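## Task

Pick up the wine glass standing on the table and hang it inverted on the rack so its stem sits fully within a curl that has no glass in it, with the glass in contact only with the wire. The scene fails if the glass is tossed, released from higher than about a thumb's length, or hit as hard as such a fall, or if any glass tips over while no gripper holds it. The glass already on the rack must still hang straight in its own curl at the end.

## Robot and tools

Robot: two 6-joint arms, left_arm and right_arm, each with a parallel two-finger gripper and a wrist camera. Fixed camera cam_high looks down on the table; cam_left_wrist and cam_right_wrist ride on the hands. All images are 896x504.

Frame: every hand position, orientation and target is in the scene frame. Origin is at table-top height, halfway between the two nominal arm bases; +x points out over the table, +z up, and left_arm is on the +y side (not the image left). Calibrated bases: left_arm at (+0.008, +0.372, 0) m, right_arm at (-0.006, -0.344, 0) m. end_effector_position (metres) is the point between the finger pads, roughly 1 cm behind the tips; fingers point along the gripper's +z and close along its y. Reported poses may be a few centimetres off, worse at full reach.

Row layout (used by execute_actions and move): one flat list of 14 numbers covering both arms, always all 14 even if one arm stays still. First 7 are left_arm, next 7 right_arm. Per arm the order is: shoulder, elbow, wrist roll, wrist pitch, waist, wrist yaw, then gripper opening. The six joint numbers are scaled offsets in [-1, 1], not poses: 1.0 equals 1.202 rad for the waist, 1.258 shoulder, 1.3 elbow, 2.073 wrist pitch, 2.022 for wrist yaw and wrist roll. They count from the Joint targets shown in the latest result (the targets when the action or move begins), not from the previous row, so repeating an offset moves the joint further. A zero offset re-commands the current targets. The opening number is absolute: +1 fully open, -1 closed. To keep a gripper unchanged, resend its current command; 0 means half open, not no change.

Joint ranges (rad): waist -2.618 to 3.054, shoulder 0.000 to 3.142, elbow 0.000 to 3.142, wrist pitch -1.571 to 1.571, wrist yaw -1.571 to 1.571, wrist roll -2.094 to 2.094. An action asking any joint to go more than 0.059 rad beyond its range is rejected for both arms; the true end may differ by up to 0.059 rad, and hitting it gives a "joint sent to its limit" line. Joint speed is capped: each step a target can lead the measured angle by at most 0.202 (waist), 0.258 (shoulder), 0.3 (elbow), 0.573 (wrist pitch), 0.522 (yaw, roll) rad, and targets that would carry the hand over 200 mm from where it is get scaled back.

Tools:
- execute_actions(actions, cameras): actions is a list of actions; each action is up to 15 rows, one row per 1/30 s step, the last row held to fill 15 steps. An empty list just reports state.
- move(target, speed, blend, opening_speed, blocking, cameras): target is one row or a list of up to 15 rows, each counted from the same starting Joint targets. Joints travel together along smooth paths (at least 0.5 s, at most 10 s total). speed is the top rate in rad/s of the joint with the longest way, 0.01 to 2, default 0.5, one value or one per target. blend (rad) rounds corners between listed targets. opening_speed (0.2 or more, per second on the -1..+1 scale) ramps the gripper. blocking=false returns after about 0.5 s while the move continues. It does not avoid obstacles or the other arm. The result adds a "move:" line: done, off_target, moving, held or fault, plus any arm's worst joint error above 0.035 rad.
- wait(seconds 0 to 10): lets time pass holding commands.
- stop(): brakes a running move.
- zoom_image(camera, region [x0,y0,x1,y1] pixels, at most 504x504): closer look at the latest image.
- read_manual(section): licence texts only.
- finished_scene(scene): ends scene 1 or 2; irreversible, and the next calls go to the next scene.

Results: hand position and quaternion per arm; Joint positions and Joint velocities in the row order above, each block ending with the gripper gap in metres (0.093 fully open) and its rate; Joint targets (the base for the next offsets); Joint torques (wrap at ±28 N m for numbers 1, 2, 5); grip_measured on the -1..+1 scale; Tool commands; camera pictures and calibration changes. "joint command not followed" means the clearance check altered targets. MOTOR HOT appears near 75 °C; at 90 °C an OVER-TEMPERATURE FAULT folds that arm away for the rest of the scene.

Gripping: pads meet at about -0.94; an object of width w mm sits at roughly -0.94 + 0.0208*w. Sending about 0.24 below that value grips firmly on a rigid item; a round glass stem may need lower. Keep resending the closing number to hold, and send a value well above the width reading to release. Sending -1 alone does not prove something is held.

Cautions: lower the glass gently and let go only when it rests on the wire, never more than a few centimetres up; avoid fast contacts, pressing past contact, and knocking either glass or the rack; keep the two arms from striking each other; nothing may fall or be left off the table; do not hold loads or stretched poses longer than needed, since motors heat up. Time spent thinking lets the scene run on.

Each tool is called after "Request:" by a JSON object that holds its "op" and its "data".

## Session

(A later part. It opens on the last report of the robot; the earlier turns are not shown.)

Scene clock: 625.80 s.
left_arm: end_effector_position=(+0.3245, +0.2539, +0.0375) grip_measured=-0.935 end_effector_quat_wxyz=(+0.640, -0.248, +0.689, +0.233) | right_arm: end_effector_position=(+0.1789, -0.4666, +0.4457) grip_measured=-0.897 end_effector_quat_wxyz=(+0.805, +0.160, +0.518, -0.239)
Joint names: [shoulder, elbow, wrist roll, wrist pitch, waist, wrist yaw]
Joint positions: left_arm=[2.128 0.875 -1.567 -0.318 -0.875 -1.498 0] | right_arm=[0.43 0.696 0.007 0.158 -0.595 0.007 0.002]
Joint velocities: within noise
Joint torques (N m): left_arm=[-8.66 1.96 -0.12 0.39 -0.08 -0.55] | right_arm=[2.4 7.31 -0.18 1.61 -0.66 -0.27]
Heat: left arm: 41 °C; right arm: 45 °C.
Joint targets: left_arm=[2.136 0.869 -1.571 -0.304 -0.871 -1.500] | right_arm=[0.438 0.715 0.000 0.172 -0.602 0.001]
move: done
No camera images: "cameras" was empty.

Request:
{"op": "move", "data": {"target": [0.006,0,0,0.0045,0,0,-1,0,0,0,0,0,0,-0.9], "speed": 0.03, "cameras": []}}

Request:
{"op": "move", "data": {"target": [0,0,0,0,0,0,-0.7,0,0,0,0,0,0,-0.9], "opening_speed": 0.3, "cameras": ["cam_left_wrist"]}}

Scene clock: 633.17 s.
left_arm: end_effector_position=(+0.3247, +0.2537, +0.0357) grip_measured=-0.935 end_effector_quat_wxyz=(+0.640, -0.249, +0.689, +0.232) | right_arm: end_effector_position=(+0.1789, -0.4666, +0.4457) grip_measured=-0.897 end_effector_quat_wxyz=(+0.805, +0.160, +0.518, -0.239)
Joint names: [shoulder, elbow, wrist roll, wrist pitch, waist, wrist yaw]
Joint positions: left_arm=[2.134 0.875 -1.567 -0.308 -0.875 -1.498 0] | right_arm=[0.43 0.696 0.007 0.158 -0.595 0.007 0.002]
Joint velocities: within noise
Joint torques (N m): left_arm=[-8.65 2.22 -0.11 0.38 -0.18 -0.52] | right_arm=[2.43 7.24 -0.18 1.61 -0.68 -0.23]
Heat: left arm: 41 °C; right arm: 45 °C.
Joint targets: left_arm=[2.144 0.869 -1.571 -0.295 -0.871 -1.500] | right_arm=[0.438 0.715 0.000 0.172 -0.602 0.001]
move: done
No camera images: "cameras" was empty.

Scene clock: 634.37 s.
left_arm: end_effector_position=(+0.3247, +0.2536, +0.0357) grip_measured=-0.702 end_effector_quat_wxyz=(+0.640, -0.250, +0.688, +0.231) | right_arm: end_effector_position=(+0.1789, -0.4666, +0.4457) grip_measured=-0.897 end_effector_quat_wxyz=(+0.805, +0.160, +0.518, -0.239)
Joint names: [shoulder, elbow, wrist roll, wrist pitch, waist, wrist yaw]
Joint positions: left_arm=[2.134 0.875 -1.567 -0.307 -0.875 -1.498 0.012] | right_arm=[0.43 0.696 0.007 0.158 -0.595 0.007 0.002]
Joint velocities: within noise
Joint torques (N m): left_arm=[-8.55 2.09 -0.13 0.37 -0.13 -0.53] | right_arm=[2.39 7.38 -0.18 1.63 -0.77 -0.23]
Heat: left arm: 41 °C; right arm: 45 °C.
Joint targets: left_arm=[2.144 0.869 -1.571 -0.295 -0.871 -1.500] | right_arm=[0.438 0.715 0.000 0.172 -0.602 0.001]
move: done
camera_calibration:
cam_left_wrist: T_world_to_cam=[[0.631367, -0.775451, -0.00723834, -0.0068053], [-0.37318, -0.295632, -0.879396, 0.267769], [0.679789, 0.557923, -0.476035, -0.264715], [0, 0, 0, 1]] pos_world=[0.284173, 0.221574, 0.109412]
Images, in order (width x height): cam_left_wrist 896x504.

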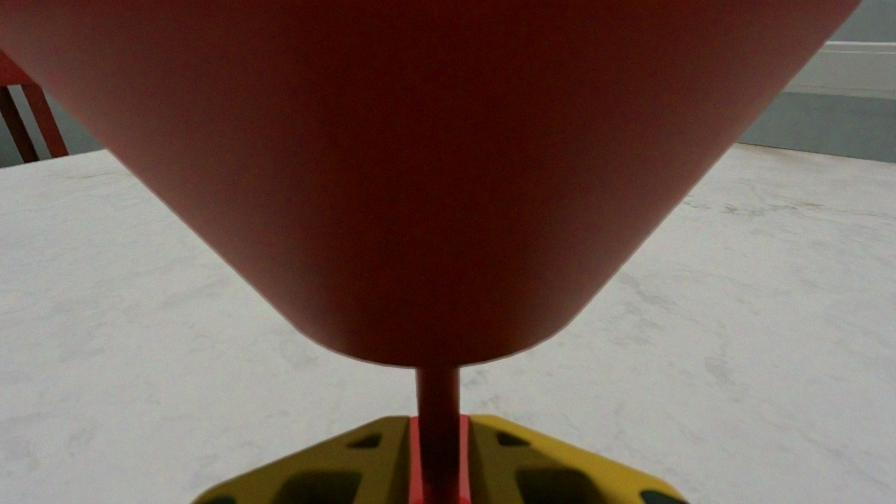

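Request:
{"op": "move", "data": {"target": [[0,0,0,0,0,0,1,0,0,0,0,0,0,-0.9],[-0.0914,-0.1338,0,0.028,-0.277,0,1,0,0,0,0,0,0,-0.9],[-0.361,-0.0305,0,-0.2003,-0.258,-0.035,1,0,0,0,0,0,0,-0.9]], "speed": [0.3,0.3,0.4], "opening_speed": 1.0}}

Scene clock: 667.17 s.
left_arm: end_effector_position=(+0.2585, +0.1998, +0.1399) grip_measured=+1.000 end_effector_quat_wxyz=(+0.682, -0.126, +0.706, +0.143) | right_arm: end_effector_position=(+0.1789, -0.4666, +0.4457) grip_measured=-0.897 end_effector_quat_wxyz=(+0.805, +0.160, +0.518, -0.239)
Joint names: [shoulder, elbow, wrist roll, wrist pitch, waist, wrist yaw]
Joint positions: left_arm=[1.715 0.807 -1.576 -0.699 -1.187 -1.542 0.093] | right_arm=[0.43 0.696 0.007 0.158 -0.595 0.007 0.002]
Joint velocities: within noise
Joint torques (N m): left_arm=[-9.54 5.37 -0.07 0.12 0.2 -0.71] | right_arm=[2.48 7.51 -0.17 1.6 -0.62 -0.26]
Heat: left arm: 42 °C; right arm: 45 °C.
Joint targets: left_arm=[1.689 0.829 -1.571 -0.710 -1.181 -1.557] | right_arm=[0.438 0.715 0.000 0.172 -0.602 0.001]
joint sent to its limit (left arm) — the wrist yaw, lower limit.
move: done
camera_calibration:
cam_left_wrist: T_world_to_cam=[[0.363625, -0.930728, -0.0390079, 0.0987007], [-0.420428, -0.126602, -0.89845, 0.299835], [0.831274, 0.343099, -0.43734, -0.141691], [0, 0, 0, 1]] pos_world=[0.207954, 0.178437, 0.211269]
cam_right_wrist: T_world_to_cam=[[-0.544853, -0.837086, -0.0492122, -0.269536], [0.0314254, 0.0382632, -0.998773, 0.497615], [0.837943, -0.545731, 0.00545794, -0.329197], [0, 0, 0, 1]] pos_world=[0.113353, -0.424318, 0.485537]

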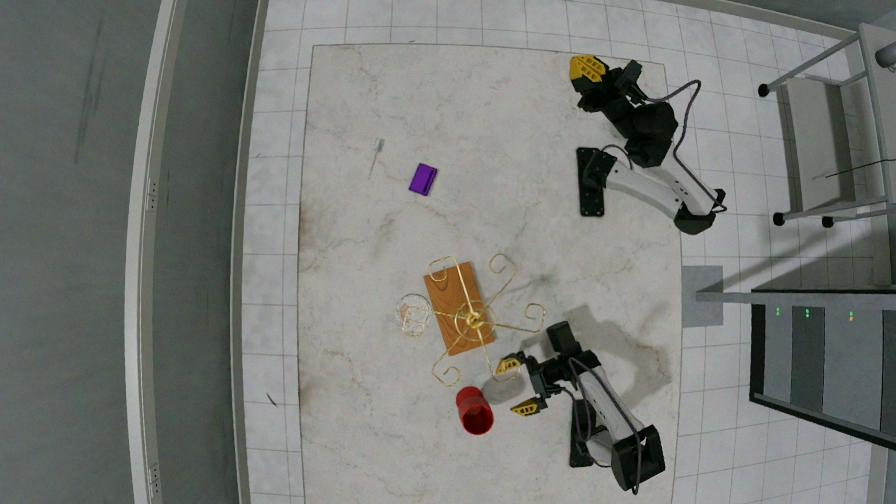

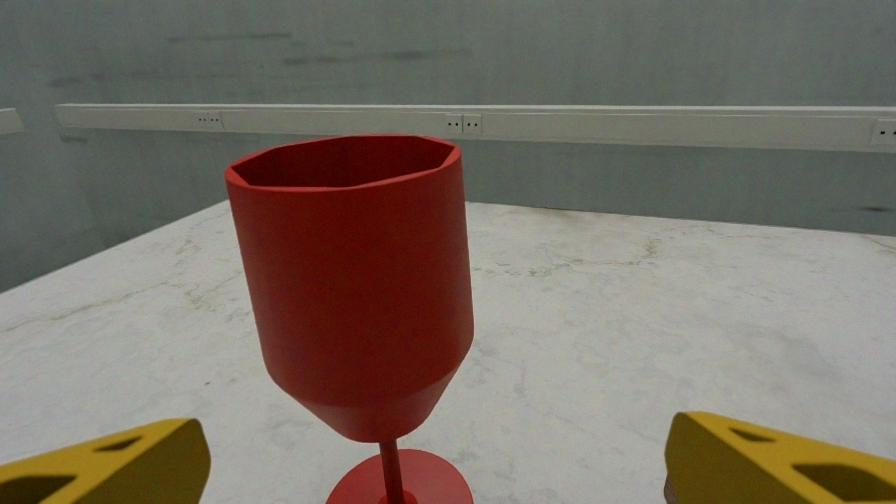

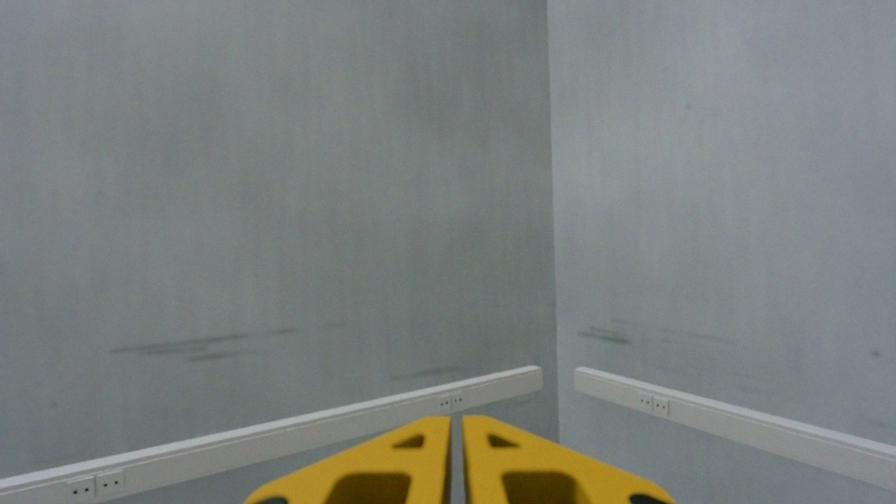

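Request:
{"op": "move", "data": {"target": [[-0.02,0.017,0,-0.005,0,0,1,0,0,0,0,0,0,-0.9],[0.0405,0.089,0,-0.014,0.153,0,1,0,0,0,0,0,0,-0.9]], "speed": 0.25, "cameras": ["cam_left_wrist","cam_high"]}}

Scene clock: 696.30 s.
left_arm: end_effector_position=(+0.2986, +0.2297, +0.1589) grip_measured=+1.000 end_effector_quat_wxyz=(+0.672, -0.213, +0.684, +0.184) | right_arm: end_effector_position=(+0.1789, -0.4666, +0.4457) grip_measured=-0.897 end_effector_quat_wxyz=(+0.805, +0.160, +0.518, -0.239)
Joint names: [shoulder, elbow, wrist roll, wrist pitch, waist, wrist yaw]
Joint positions: left_arm=[1.731 0.918 -1.576 -0.729 -1 -1.543 0.093] | right_arm=[0.43 0.696 0.007 0.158 -0.595 0.007 0.002]
Joint velocities: within noise
Joint torques (N m): left_arm=[-6.76 6.06 0.02 0.14 -0.16 -0.67] | right_arm=[2.54 7.24 -0.11 1.63 -0.73 -0.21]
Heat: left arm: 43 °C; right arm: 45 °C.
Joint targets: left_arm=[1.740 0.945 -1.571 -0.739 -0.997 -1.557] | right_arm=[0.438 0.715 0.000 0.172 -0.602 0.001]
move: done
camera_calibration:
cam_left_wrist: T_world_to_cam=[[0.530154, -0.847485, 0.0265766, 0.0334559], [-0.356951, -0.251507, -0.899628, 0.347501], [0.769105, 0.467455, -0.435848, -0.187184], [0, 0, 0, 1]] pos_world=[0.250268, 0.203252, 0.230149]
Images, in order (width x height): cam_high 896x504, cam_left_wrist 896x504.

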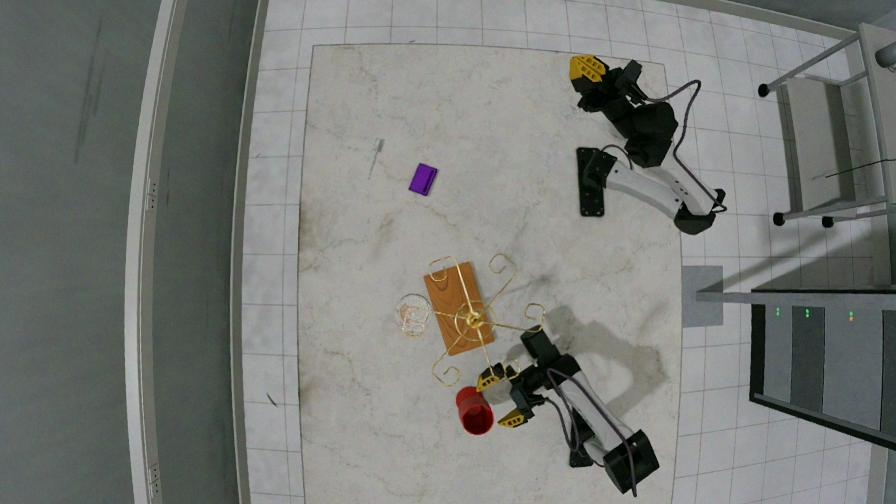

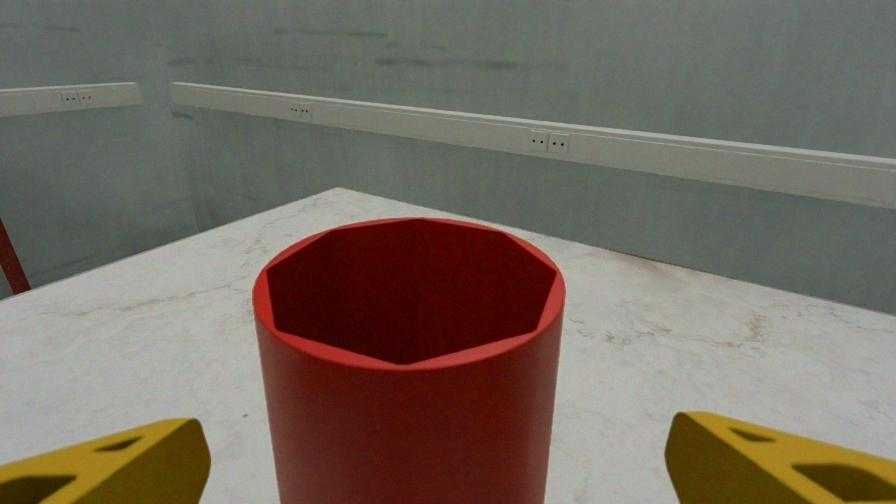

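Request:
{"op": "move", "data": {"target": [0.042,0.033,0,-0.004,0.075,0,1,0,0,0,0,0,0,-0.9], "speed": 0.15, "cameras": ["cam_left_wrist"]}}

Scene clock: 712.57 s.
left_arm: end_effector_position=(+0.3168, +0.2477, +0.1542) grip_measured=+1.000 end_effector_quat_wxyz=(+0.662, -0.238, +0.676, +0.220) | right_arm: end_effector_position=(+0.1789, -0.4666, +0.4457) grip_measured=-0.897 end_effector_quat_wxyz=(+0.805, +0.160, +0.518, -0.239)
Joint names: [shoulder, elbow, wrist roll, wrist pitch, waist, wrist yaw]
Joint positions: left_arm=[1.784 0.962 -1.576 -0.737 -0.91 -1.543 0.093] | right_arm=[0.43 0.696 0.007 0.158 -0.595 0.007 0.002]
Joint velocities: within noise
Joint torques (N m): left_arm=[-7.21 6.05 -0.03 0.11 -0.13 -0.71] | right_arm=[2.54 7.3 -0.13 1.65 -0.72 -0.25]
Heat: left arm: 41 °C; right arm: 45 °C.
Joint targets: left_arm=[1.793 0.988 -1.571 -0.747 -0.907 -1.557] | right_arm=[0.438 0.715 0.000 0.172 -0.602 0.001]
move: done
camera_calibration:
cam_left_wrist: T_world_to_cam=[[0.604093, -0.796871, 0.00826986, 0.00599127], [-0.343096, -0.269433, -0.899828, 0.354367], [0.719275, 0.540743, -0.436166, -0.213986], [0, 0, 0, 1]] pos_world=[0.271877, 0.215964, 0.225487]
Images, in order (width x height): cam_left_wrist 896x504.

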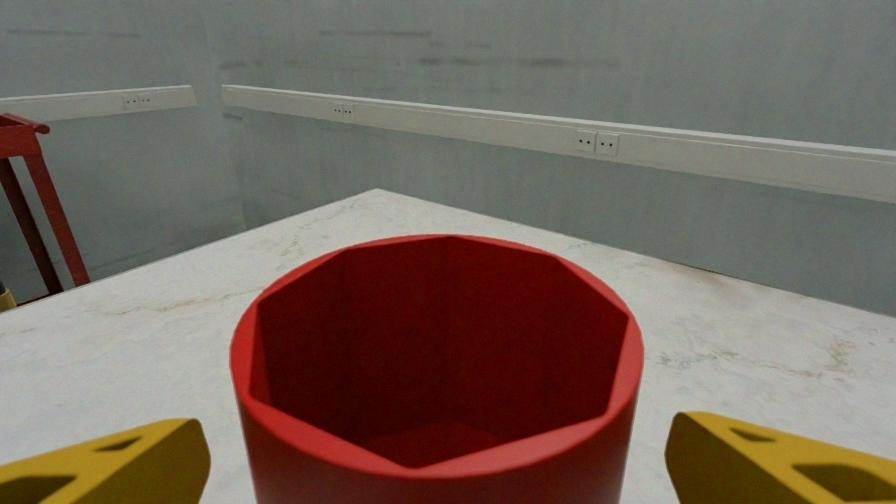

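Request:
{"op": "move", "data": {"target": [0.0226,0.019,0,-0.0015,0.0365,0,1,0,0,0,0,0,0,-0.9], "speed": 0.1, "cameras": ["cam_left_wrist"]}}

Scene clock: 732.03 s.
left_arm: end_effector_position=(+0.3259, +0.2563, +0.1519) grip_measured=+1.000 end_effector_quat_wxyz=(+0.656, -0.250, +0.672, +0.236) | right_arm: end_effector_position=(+0.1789, -0.4666, +0.4457) grip_measured=-0.897 end_effector_quat_wxyz=(+0.805, +0.160, +0.518, -0.239)
Joint names: [shoulder, elbow, wrist roll, wrist pitch, waist, wrist yaw]
Joint positions: left_arm=[1.811 0.986 -1.576 -0.741 -0.867 -1.543 0.093] | right_arm=[0.43 0.696 0.007 0.158 -0.595 0.007 0.002]
Joint velocities: within noise
Joint torques (N m): left_arm=[-7.45 6.11 0.04 0.15 -0.06 -0.65] | right_arm=[2.4 7.34 -0.22 1.63 -0.8 -0.27]
Heat: left arm: 40 °C; right arm: 45 °C.
Joint targets: left_arm=[1.821 1.012 -1.571 -0.751 -0.863 -1.557] | right_arm=[0.438 0.715 0.000 0.172 -0.602 0.001]
move: done
camera_calibration:
cam_left_wrist: T_world_to_cam=[[0.637893, -0.770123, 0.00178526, -0.00944201], [-0.334938, -0.279515, -0.899827, 0.357678], [0.693476, 0.573395, -0.436244, -0.226166], [0, 0, 0, 1]] pos_world=[0.282664, 0.222388, 0.223202]
Images, in order (width x height): cam_left_wrist 896x504.

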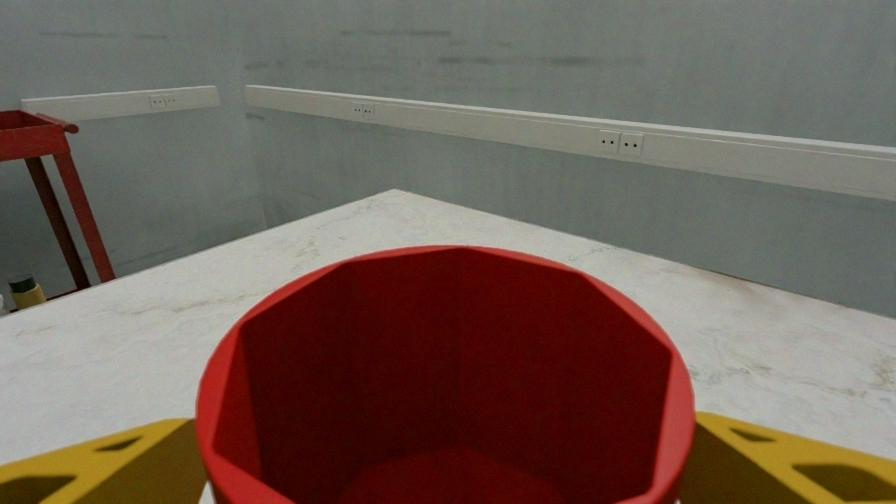

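Request:
{"op": "move", "data": {"target": [0,0,0,0,0,0,0.4,0,0,0,0,0,0,-0.9], "opening_speed": 0.2, "cameras": ["cam_left_wrist"]}}

Scene clock: 745.47 s.
left_arm: end_effector_position=(+0.3259, +0.2563, +0.1520) grip_measured=+0.510 end_effector_quat_wxyz=(+0.656, -0.250, +0.672, +0.237) | right_arm: end_effector_position=(+0.1789, -0.4666, +0.4457) grip_measured=-0.897 end_effector_quat_wxyz=(+0.805, +0.160, +0.518, -0.239)
Joint names: [shoulder, elbow, wrist roll, wrist pitch, waist, wrist yaw]
Joint positions: left_arm=[1.811 0.987 -1.576 -0.741 -0.867 -1.543 0.07] | right_arm=[0.43 0.696 0.007 0.158 -0.595 0.007 0.002]
Joint velocities: within noise
Joint torques (N m): left_arm=[-7.47 5.85 0.04 0.13 -0.05 -0.63] | right_arm=[2.36 7.36 -0.16 1.63 -0.75 -0.23]
Heat: left arm: 39 °C; right arm: 45 °C.
Joint targets: left_arm=[1.821 1.012 -1.571 -0.750 -0.863 -1.557] | right_arm=[0.438 0.715 0.000 0.172 -0.602 0.001]
move: done
camera_calibration:
cam_left_wrist: T_world_to_cam=[[0.637894, -0.770123, 0.0014038, -0.00940728], [-0.335159, -0.279253, -0.899826, 0.357755], [0.693369, 0.573522, -0.436248, -0.226129], [0, 0, 0, 1]] pos_world=[0.282696, 0.222349, 0.223283]
Images, in order (width x height): cam_left_wrist 896x504.

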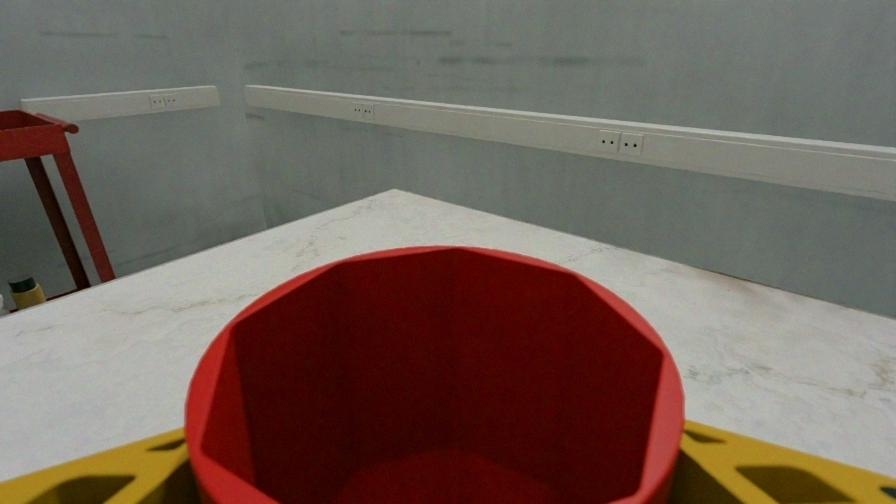

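Request:
{"op": "move", "data": {"target": [[-0.1148,0.198,0,-0.1896,0,0,0.4,0,0,0,0,0,0,-0.9],[-0.1148,0.198,0.777,-0.1896,0,0,0.4,0,0,0,0,0,0,-0.9]], "speed": [0.25,0.6]}}

Scene clock: 823.10 s.
left_arm: end_effector_position=(+0.3300, +0.2515, +0.2390) grip_measured=+0.504 end_effector_quat_wxyz=(+0.289, +0.305, +0.649, +0.634) | right_arm: end_effector_position=(+0.1789, -0.4666, +0.4457) grip_measured=-0.897 end_effector_quat_wxyz=(+0.805, +0.160, +0.518, -0.239)
Joint names: [shoulder, elbow, wrist roll, wrist pitch, waist, wrist yaw]
Joint positions: left_arm=[1.71 1.241 -0.018 -1.132 -0.867 -1.543 0.069] | right_arm=[0.43 0.696 0.007 0.158 -0.595 0.007 0.002]
Joint velocities: within noise
Joint torques (N m): left_arm=[-11.48 6.93 0.07 0.13 -0.13 -0.67] | right_arm=[2.47 7.34 -0.15 1.61 -0.57 -0.21]
Heat: left arm: 39 °C; right arm: 45 °C.
Joint targets: left_arm=[1.677 1.270 0.000 -1.144 -0.863 -1.557] | right_arm=[0.438 0.715 0.000 0.172 -0.602 0.001]
move: done
camera_calibration:
cam_left_wrist: T_world_to_cam=[[-0.0432597, -0.00895555, -0.999024, 0.256557], [-0.902243, 0.429788, 0.0352161, 0.221459], [0.429053, 0.902886, -0.0266725, -0.281714], [0, 0, 0, 1]] pos_world=[0.331779, 0.161473, 0.240994]
cam_right_wrist: T_world_to_cam=[[-0.544853, -0.837086, -0.0492122, -0.269536], [0.0314254, 0.0382632, -0.998773, 0.497615], [0.837943, -0.545731, 0.00545794, -0.329197], [0, 0, 0, 1]] pos_world=[0.113353, -0.424318, 0.485537]

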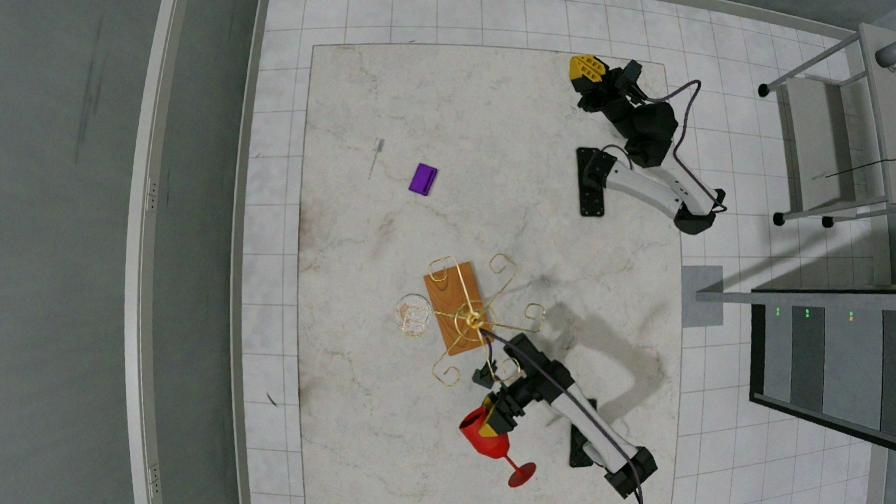

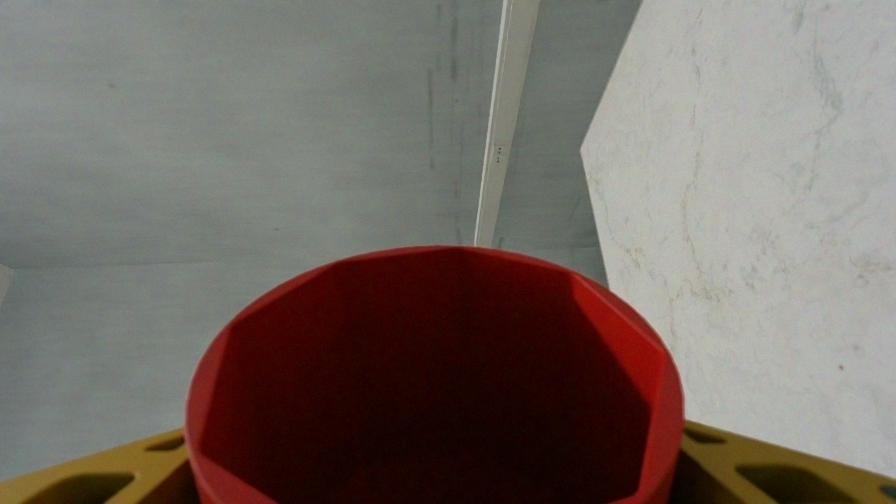

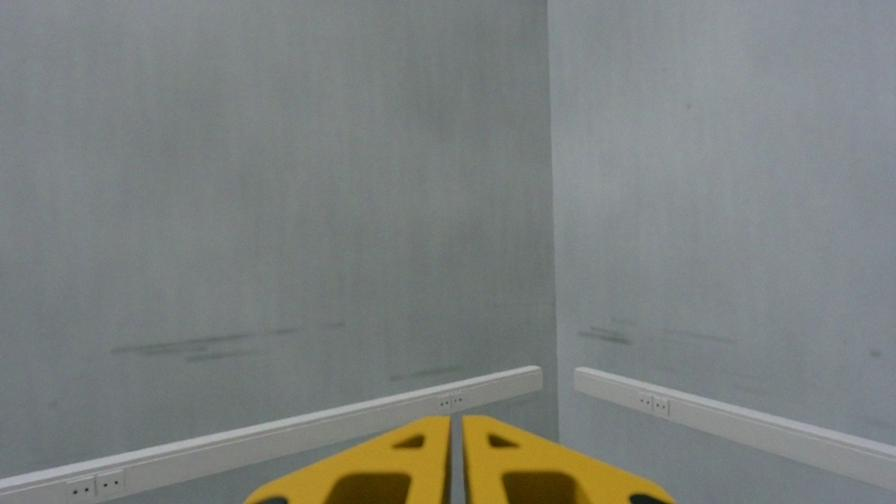

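Request:
{"op": "move", "data": {"target": [-0.026,0,0.769,-0.013,0,0,0.4,0,0,0,0,0,0,-0.9], "speed": 0.6}}

Request:
{"op": "zoom_image", "data": {"camera": "cam_high", "region": [420, 250, 580, 470]}}

Scene clock: 847.07 s.
left_arm: end_effector_position=(+0.3262, +0.2560, +0.2470) grip_measured=+0.504 end_effector_quat_wxyz=(-0.242, +0.674, +0.246, +0.654) | right_arm: end_effector_position=(+0.1789, -0.4666, +0.4457) grip_measured=-0.897 end_effector_quat_wxyz=(+0.805, +0.160, +0.518, -0.239)
Joint names: [shoulder, elbow, wrist roll, wrist pitch, waist, wrist yaw]
Joint positions: left_arm=[1.682 1.241 1.545 -1.16 -0.867 -1.543 0.069] | right_arm=[0.43 0.696 0.007 0.158 -0.595 0.007 0.002]
Joint velocities: within noise
Joint torques (N m): left_arm=[-11.47 6.9 0.03 0.11 -0.03 -0.64] | right_arm=[2.45 7.27 -0.18 1.61 -0.68 -0.23]
Heat: left arm: 41 °C; right arm: 45 °C.
Joint targets: left_arm=[1.645 1.270 1.555 -1.170 -0.863 -1.557] | right_arm=[0.438 0.715 0.000 0.172 -0.602 0.001]
move: off_target (left_arm); left_arm: the shoulder is farthest, 0.037 rad from its target
camera_calibration:
cam_left_wrist: T_world_to_cam=[[-0.654722, 0.755748, 0.0135618, 0.0180035], [-0.283028, -0.261751, 0.922704, -0.0283541], [0.700882, 0.600276, 0.385272, -0.39688], [0, 0, 0, 1]] pos_world=[0.281928, 0.217209, 0.178825]
cam_right_wrist: T_world_to_cam=[[-0.544853, -0.837086, -0.0492122, -0.269536], [0.0314254, 0.0382632, -0.998773, 0.497615], [0.837943, -0.545731, 0.00545794, -0.329197], [0, 0, 0, 1]] pos_world=[0.113353, -0.424318, 0.485537]

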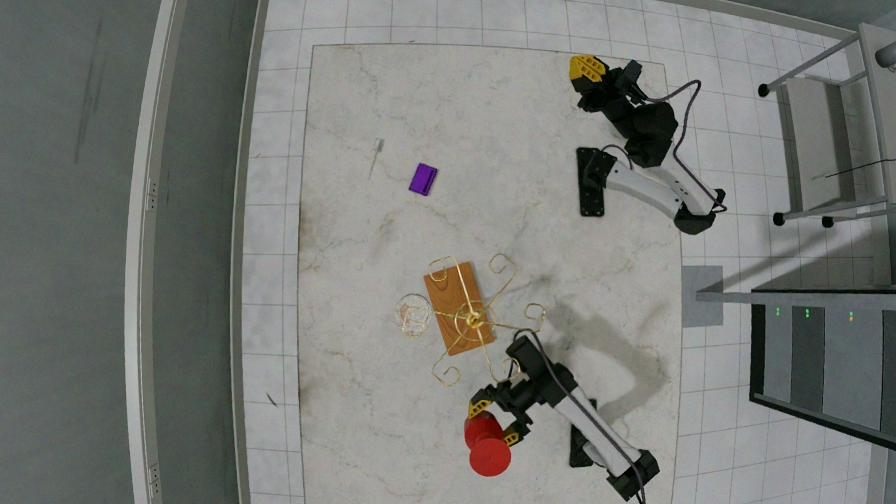

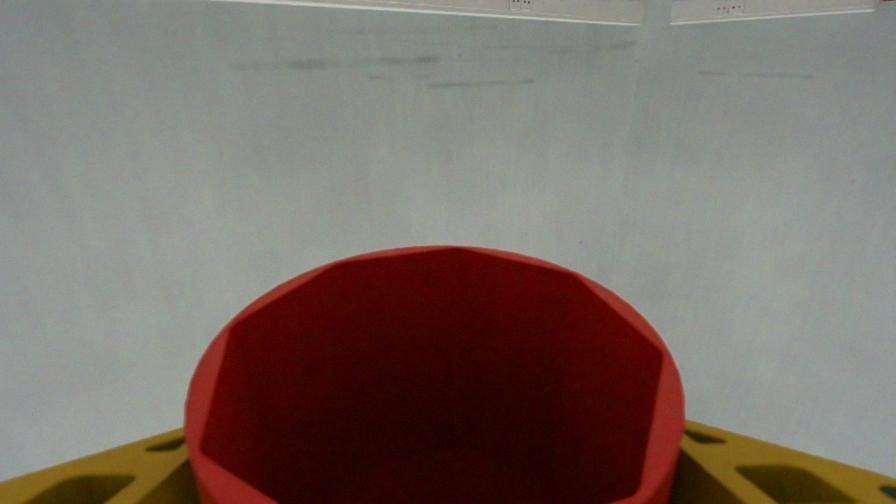

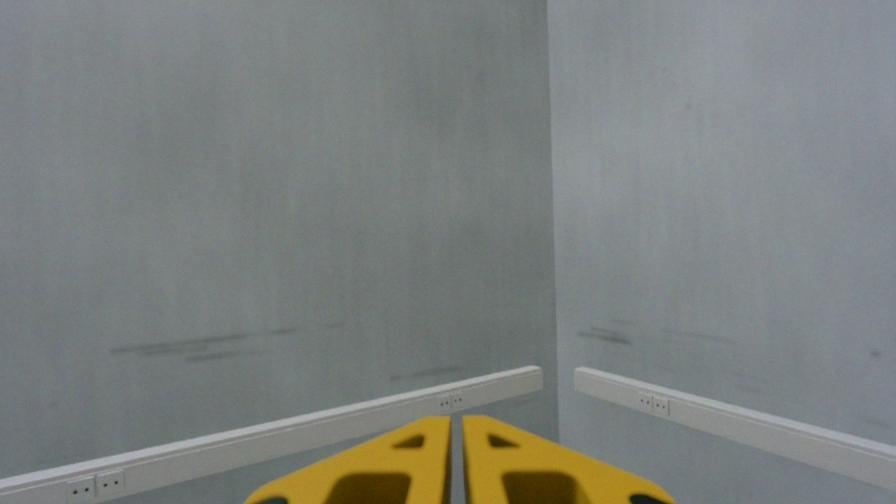

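Scaled by 2.291 from the camera's 896x504 image, which has a finer 1280x720 frame.

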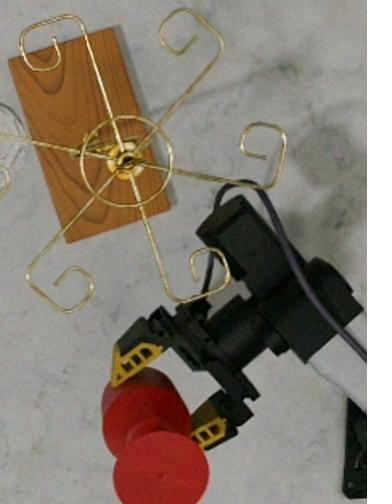

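Request:
{"op": "move", "data": {"target": [0,0,0,0,0,0,0.4,0.4126,-0.027,0,0.268,0.667,-0.495,-0.9], "speed": 0.7, "cameras": ["cam_high","cam_right_wrist"]}}

Scene clock: 878.03 s.
left_arm: end_effector_position=(+0.3261, +0.2561, +0.2470) grip_measured=+0.504 end_effector_quat_wxyz=(-0.242, +0.674, +0.245, +0.654) | right_arm: end_effector_position=(+0.2289, -0.1510, +0.3974) grip_measured=-0.897 end_effector_quat_wxyz=(+0.715, -0.447, +0.424, +0.330)
Joint names: [shoulder, elbow, wrist roll, wrist pitch, waist, wrist yaw]
Joint positions: left_arm=[1.682 1.241 1.546 -1.161 -0.867 -1.543 0.069] | right_arm=[0.954 0.696 0.007 0.711 0.193 -0.987 0.002]
Joint velocities: within noise
Joint torques (N m): left_arm=[-11.44 6.84 0.06 0.11 0.05 -0.65] | right_arm=[-1.63 4.86 -0.13 1.37 0.42 -0.03]
Heat: left arm: 44 °C; right arm: 45 °C.
Joint targets: left_arm=[1.645 1.270 1.555 -1.170 -0.863 -1.557] | right_arm=[0.957 0.680 0.000 0.728 0.200 -1.000]
move: off_target (left_arm); left_arm: the shoulder is farthest, 0.037 rad from its target
camera_calibration:
cam_right_wrist: T_world_to_cam=[[0.863579, -0.388908, 0.320909, -0.382268], [0.22445, -0.273408, -0.935345, 0.319271], [0.451502, 0.879772, -0.148819, 0.166483], [0, 0, 0, 1]] pos_world=[0.18329, -0.207843, 0.446078]
Images, in order (width x height): cam_high 896x504, cam_right_wrist 896x504.

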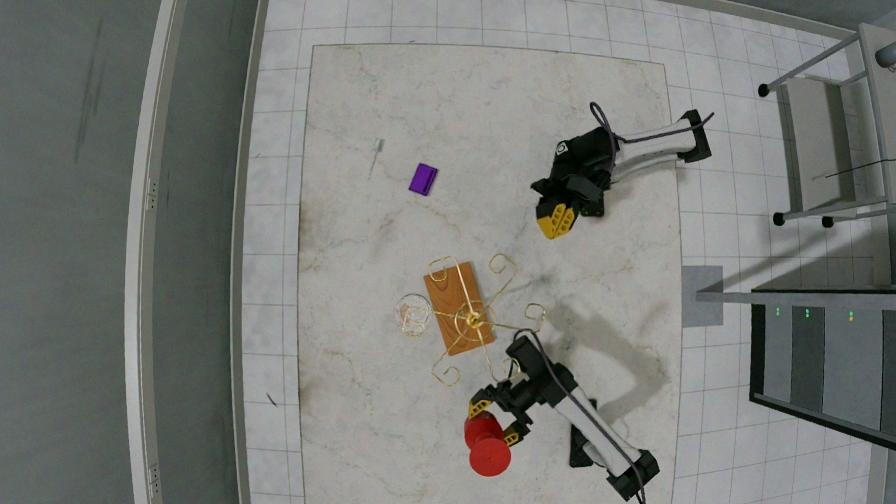

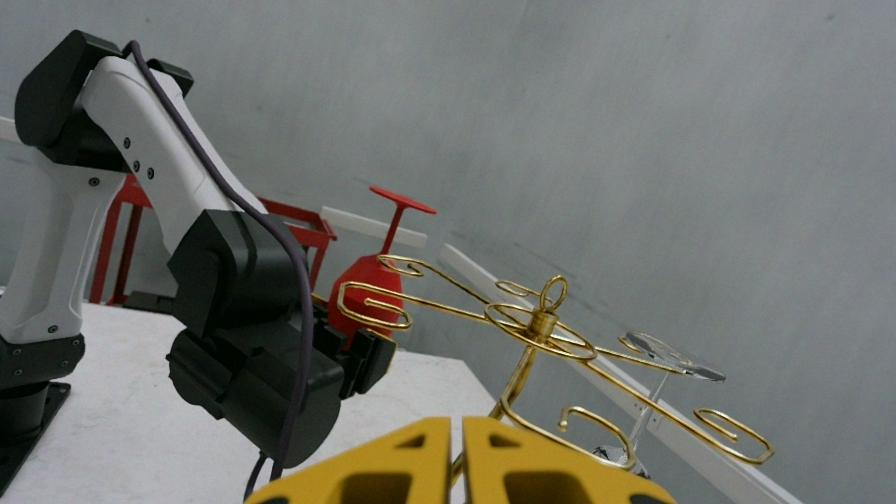

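Request:
{"op": "move", "data": {"target": [-0.1216,-0.111,0,0.0096,-0.4376,0,0.4,0,0,0,0,0,0,-0.9], "speed": 0.4, "cameras": ["cam_high","cam_right_wrist"]}}

Scene clock: 894.50 s.
left_arm: end_effector_position=(+0.2203, +0.1485, +0.2611) grip_measured=+0.504 end_effector_quat_wxyz=(-0.048, +0.712, +0.082, +0.695) | right_arm: end_effector_position=(+0.2286, -0.1510, +0.3976) grip_measured=-0.897 end_effector_quat_wxyz=(+0.715, -0.447, +0.423, +0.330)
Joint names: [shoulder, elbow, wrist roll, wrist pitch, waist, wrist yaw]
Joint positions: left_arm=[1.522 1.133 1.546 -1.162 -1.387 -1.543 0.069] | right_arm=[0.954 0.696 0.007 0.712 0.193 -0.988 0.002]
Joint velocities: within noise
Joint torques (N m): left_arm=[-9.18 4.01 0.04 0.41 -0.53 -0.67] | right_arm=[-1.72 4.9 -0.14 1.34 0.61 -0.09]
Heat: left arm: 45 °C; right arm: 43 °C.
Joint targets: left_arm=[1.492 1.126 1.555 -1.151 -1.389 -1.557] | right_arm=[0.957 0.680 0.000 0.728 0.200 -1.000]
move: done
camera_calibration:
cam_right_wrist: T_world_to_cam=[[0.863465, -0.387963, 0.322356, -0.38247], [0.226224, -0.27334, -0.934937, 0.318937], [0.450834, 0.88021, -0.148253, 0.166578], [0, 0, 0, 1]] pos_world=[0.182999, -0.20783, 0.446173]
Images, in order (width x height): cam_high 896x504, cam_right_wrist 896x504.

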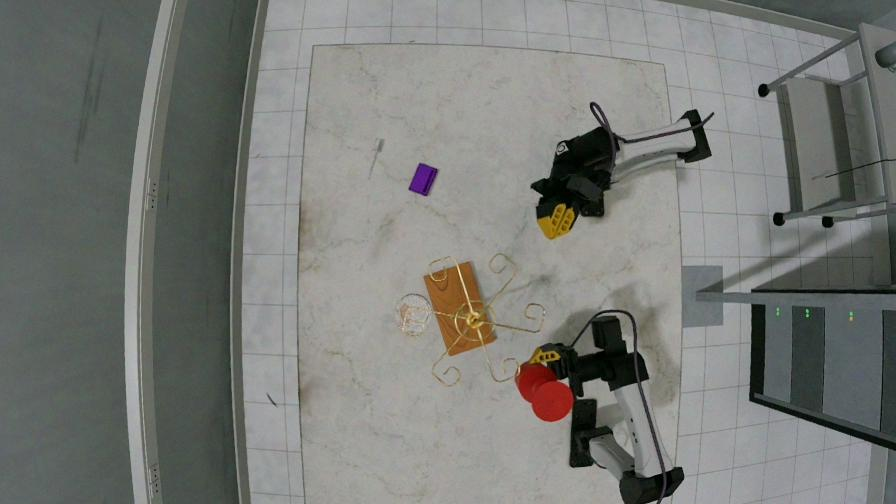

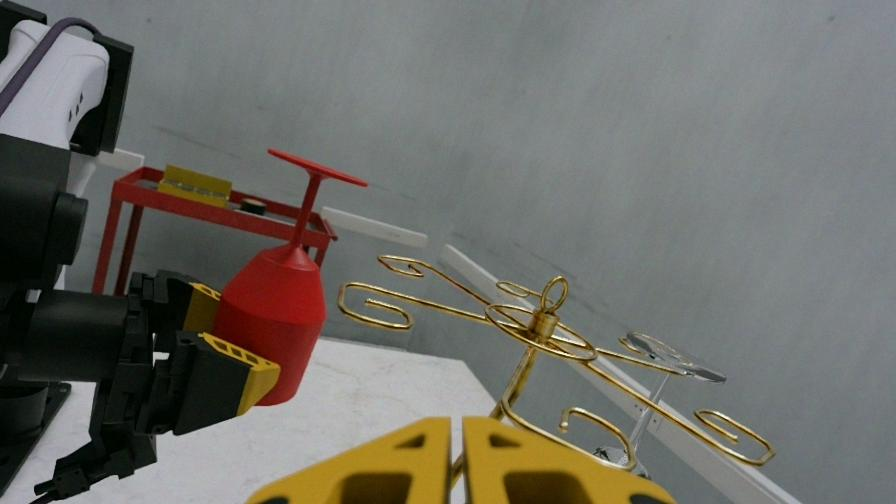

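Request:
{"op": "move", "data": {"target": [0.2242,0.194,0,0.005,-0.0458,0,0.4,0,0,0,0,0,0,-0.9], "speed": 0.25, "cameras": ["cam_high","cam_right_wrist"]}}

Request:
{"op": "zoom_image", "data": {"camera": "cam_high", "region": [450, 290, 600, 440]}}

Scene clock: 937.00 s.
left_arm: end_effector_position=(+0.2160, +0.0765, +0.2478) grip_measured=+0.504 end_effector_quat_wxyz=(-0.037, +0.715, +0.055, +0.696) | right_arm: end_effector_position=(+0.2286, -0.1510, +0.3976) grip_measured=-0.897 end_effector_quat_wxyz=(+0.716, -0.447, +0.423, +0.330)
Joint names: [shoulder, elbow, wrist roll, wrist pitch, waist, wrist yaw]
Joint positions: left_arm=[1.768 1.345 1.546 -1.15 -1.44 -1.543 0.069] | right_arm=[0.954 0.696 0.007 0.713 0.193 -0.988 0.002]
Joint velocities: within noise
Joint torques (N m): left_arm=[-8.27 7.27 0.04 0.35 -0.91 -0.64] | right_arm=[-1.66 4.93 -0.14 1.37 0.61 -0.09]
Heat: left arm: 44 °C; right arm: 42 °C.
Joint targets: left_arm=[1.773 1.378 1.555 -1.140 -1.444 -1.557] | right_arm=[0.957 0.680 0.000 0.728 0.200 -1.000]
move: done
camera_calibration:
cam_right_wrist: T_world_to_cam=[[0.863344, -0.387989, 0.322648, -0.382559], [0.226573, -0.273266, -0.934874, 0.318901], [0.450889, 0.880222, -0.148015, 0.166499], [0, 0, 0, 1]] pos_world=[0.182953, -0.20784, 0.446209]
Images, in order (width x height): cam_high 896x504, cam_right_wrist 896x504.

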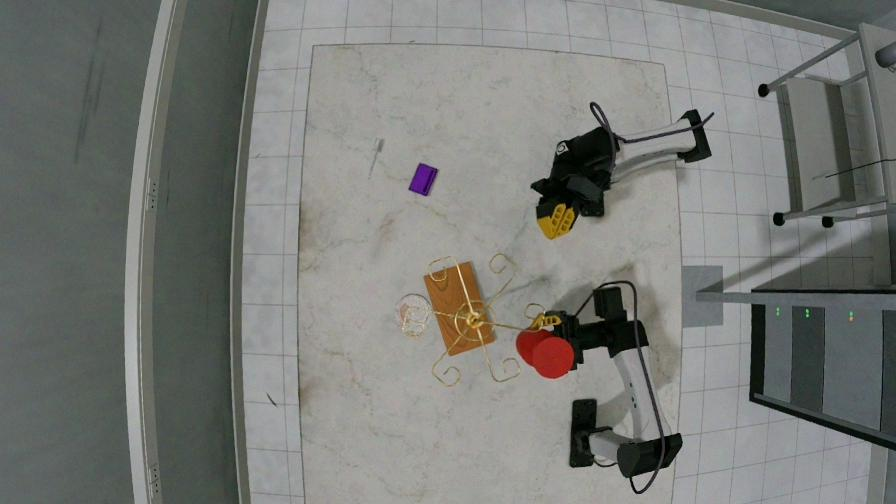

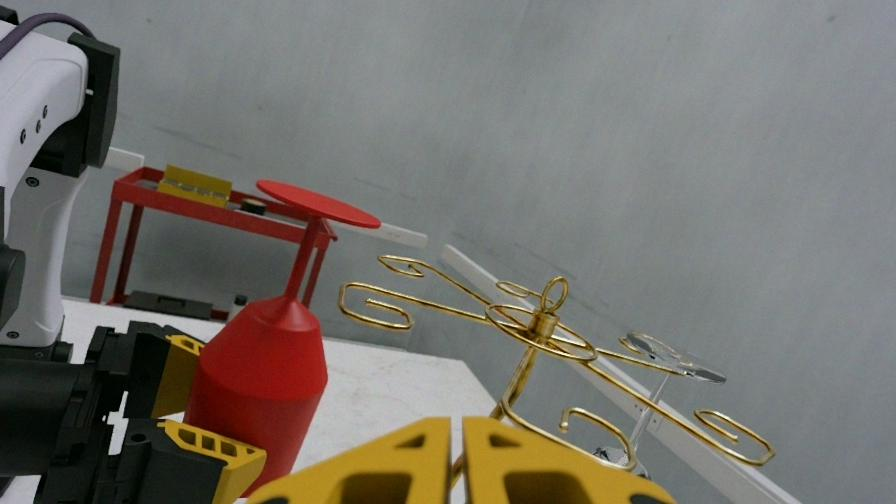

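Scaled by 3.360 from the camera's 896x504 image, which has a finer 1280x720 frame.

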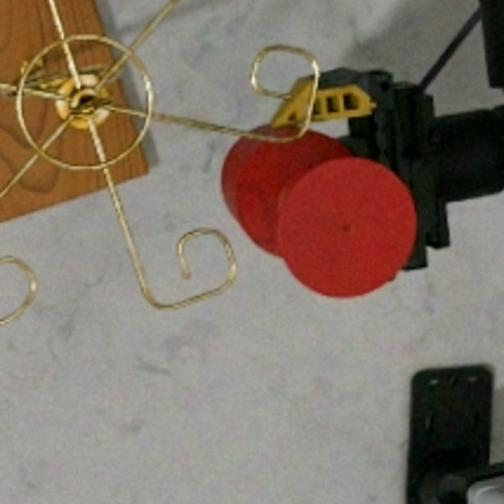

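Request:
{"op": "move", "data": {"target": [[0.1709,0.21,0,-0.026,0.1223,0,0.4,0,0,0,0,0,0,-0.9],[0.2496,0.3215,0,-0.0482,0.2063,0,0.4,0,0,0,0,0,0,-0.9]], "speed": 0.2, "blend": 0.03, "cameras": ["cam_high","cam_right_wrist"]}}

Request:
{"op": "zoom_image", "data": {"camera": "cam_high", "region": [450, 290, 600, 440]}}

Request:
{"op": "zoom_image", "data": {"camera": "cam_right_wrist", "region": [300, 150, 600, 400]}}

Scene clock: 999.83 s.
left_arm: end_effector_position=(+0.3102, +0.0580, +0.2463) grip_measured=+0.504 end_effector_quat_wxyz=(-0.111, +0.701, +0.149, +0.688) | right_arm: end_effector_position=(+0.2285, -0.1510, +0.3976) grip_measured=-0.897 end_effector_quat_wxyz=(+0.715, -0.447, +0.423, +0.330)
Joint names: [shoulder, elbow, wrist roll, wrist pitch, waist, wrist yaw]
Joint positions: left_arm=[2.079 1.763 1.546 -1.23 -1.199 -1.543 0.069] | right_arm=[0.954 0.696 0.007 0.713 0.193 -0.989 0.002]
Joint velocities: within noise
Joint torques (N m): left_arm=[-11.14 7.32 0.09 0.2 -0.24 -0.7] | right_arm=[-1.58 5.08 -0.16 1.37 0.53 -0.09]
Heat: left arm: 42 °C; right arm: 41 °C.
Joint targets: left_arm=[2.087 1.796 1.555 -1.240 -1.196 -1.557] | right_arm=[0.957 0.680 0.000 0.728 0.200 -1.000]
move: done
camera_calibration:
cam_right_wrist: T_world_to_cam=[[0.863466, -0.38764, 0.322741, -0.382507], [0.226699, -0.273342, -0.934822, 0.318837], [0.450593, 0.880352, -0.148144, 0.166637], [0, 0, 0, 1]] pos_world=[0.182917, -0.207823, 0.446193]
Images, in order (width x height): cam_high 896x504, cam_right_wrist 896x504.

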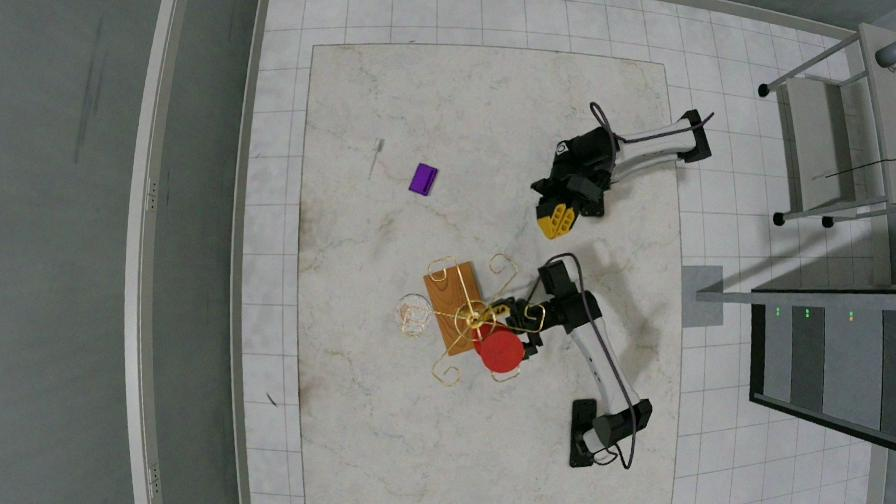

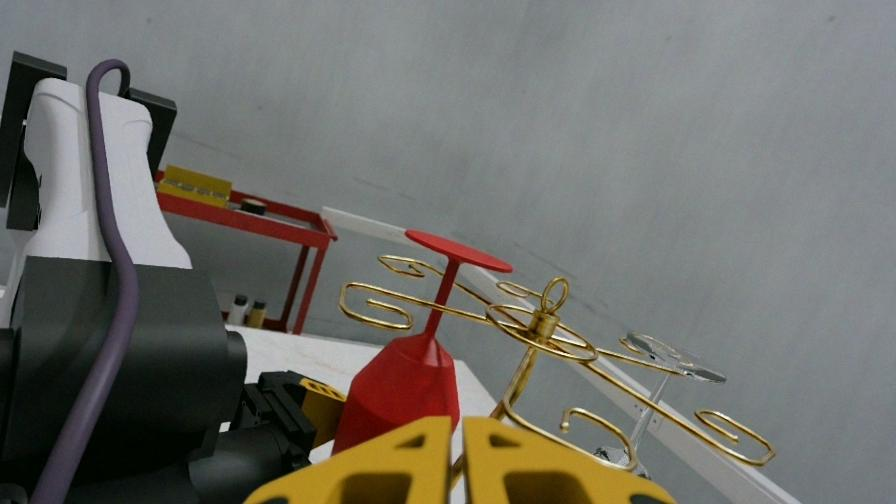

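Scaled by 3.360 from the camera's 896x504 image, which has a finer 1280x720 frame.

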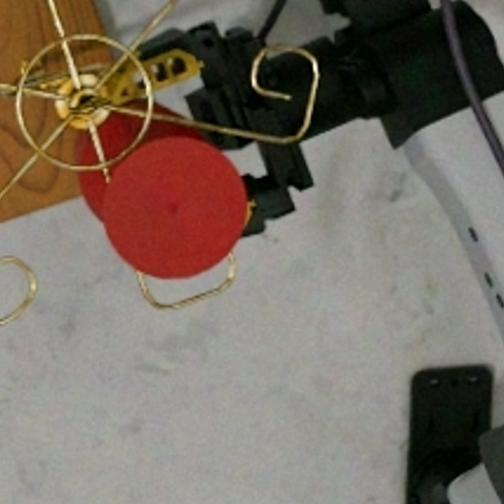

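Scaled by 1.680 from the camera's 896x504 image, which has a finer 1280x720 frame.

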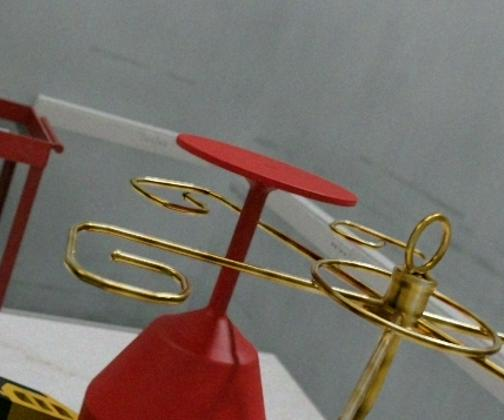

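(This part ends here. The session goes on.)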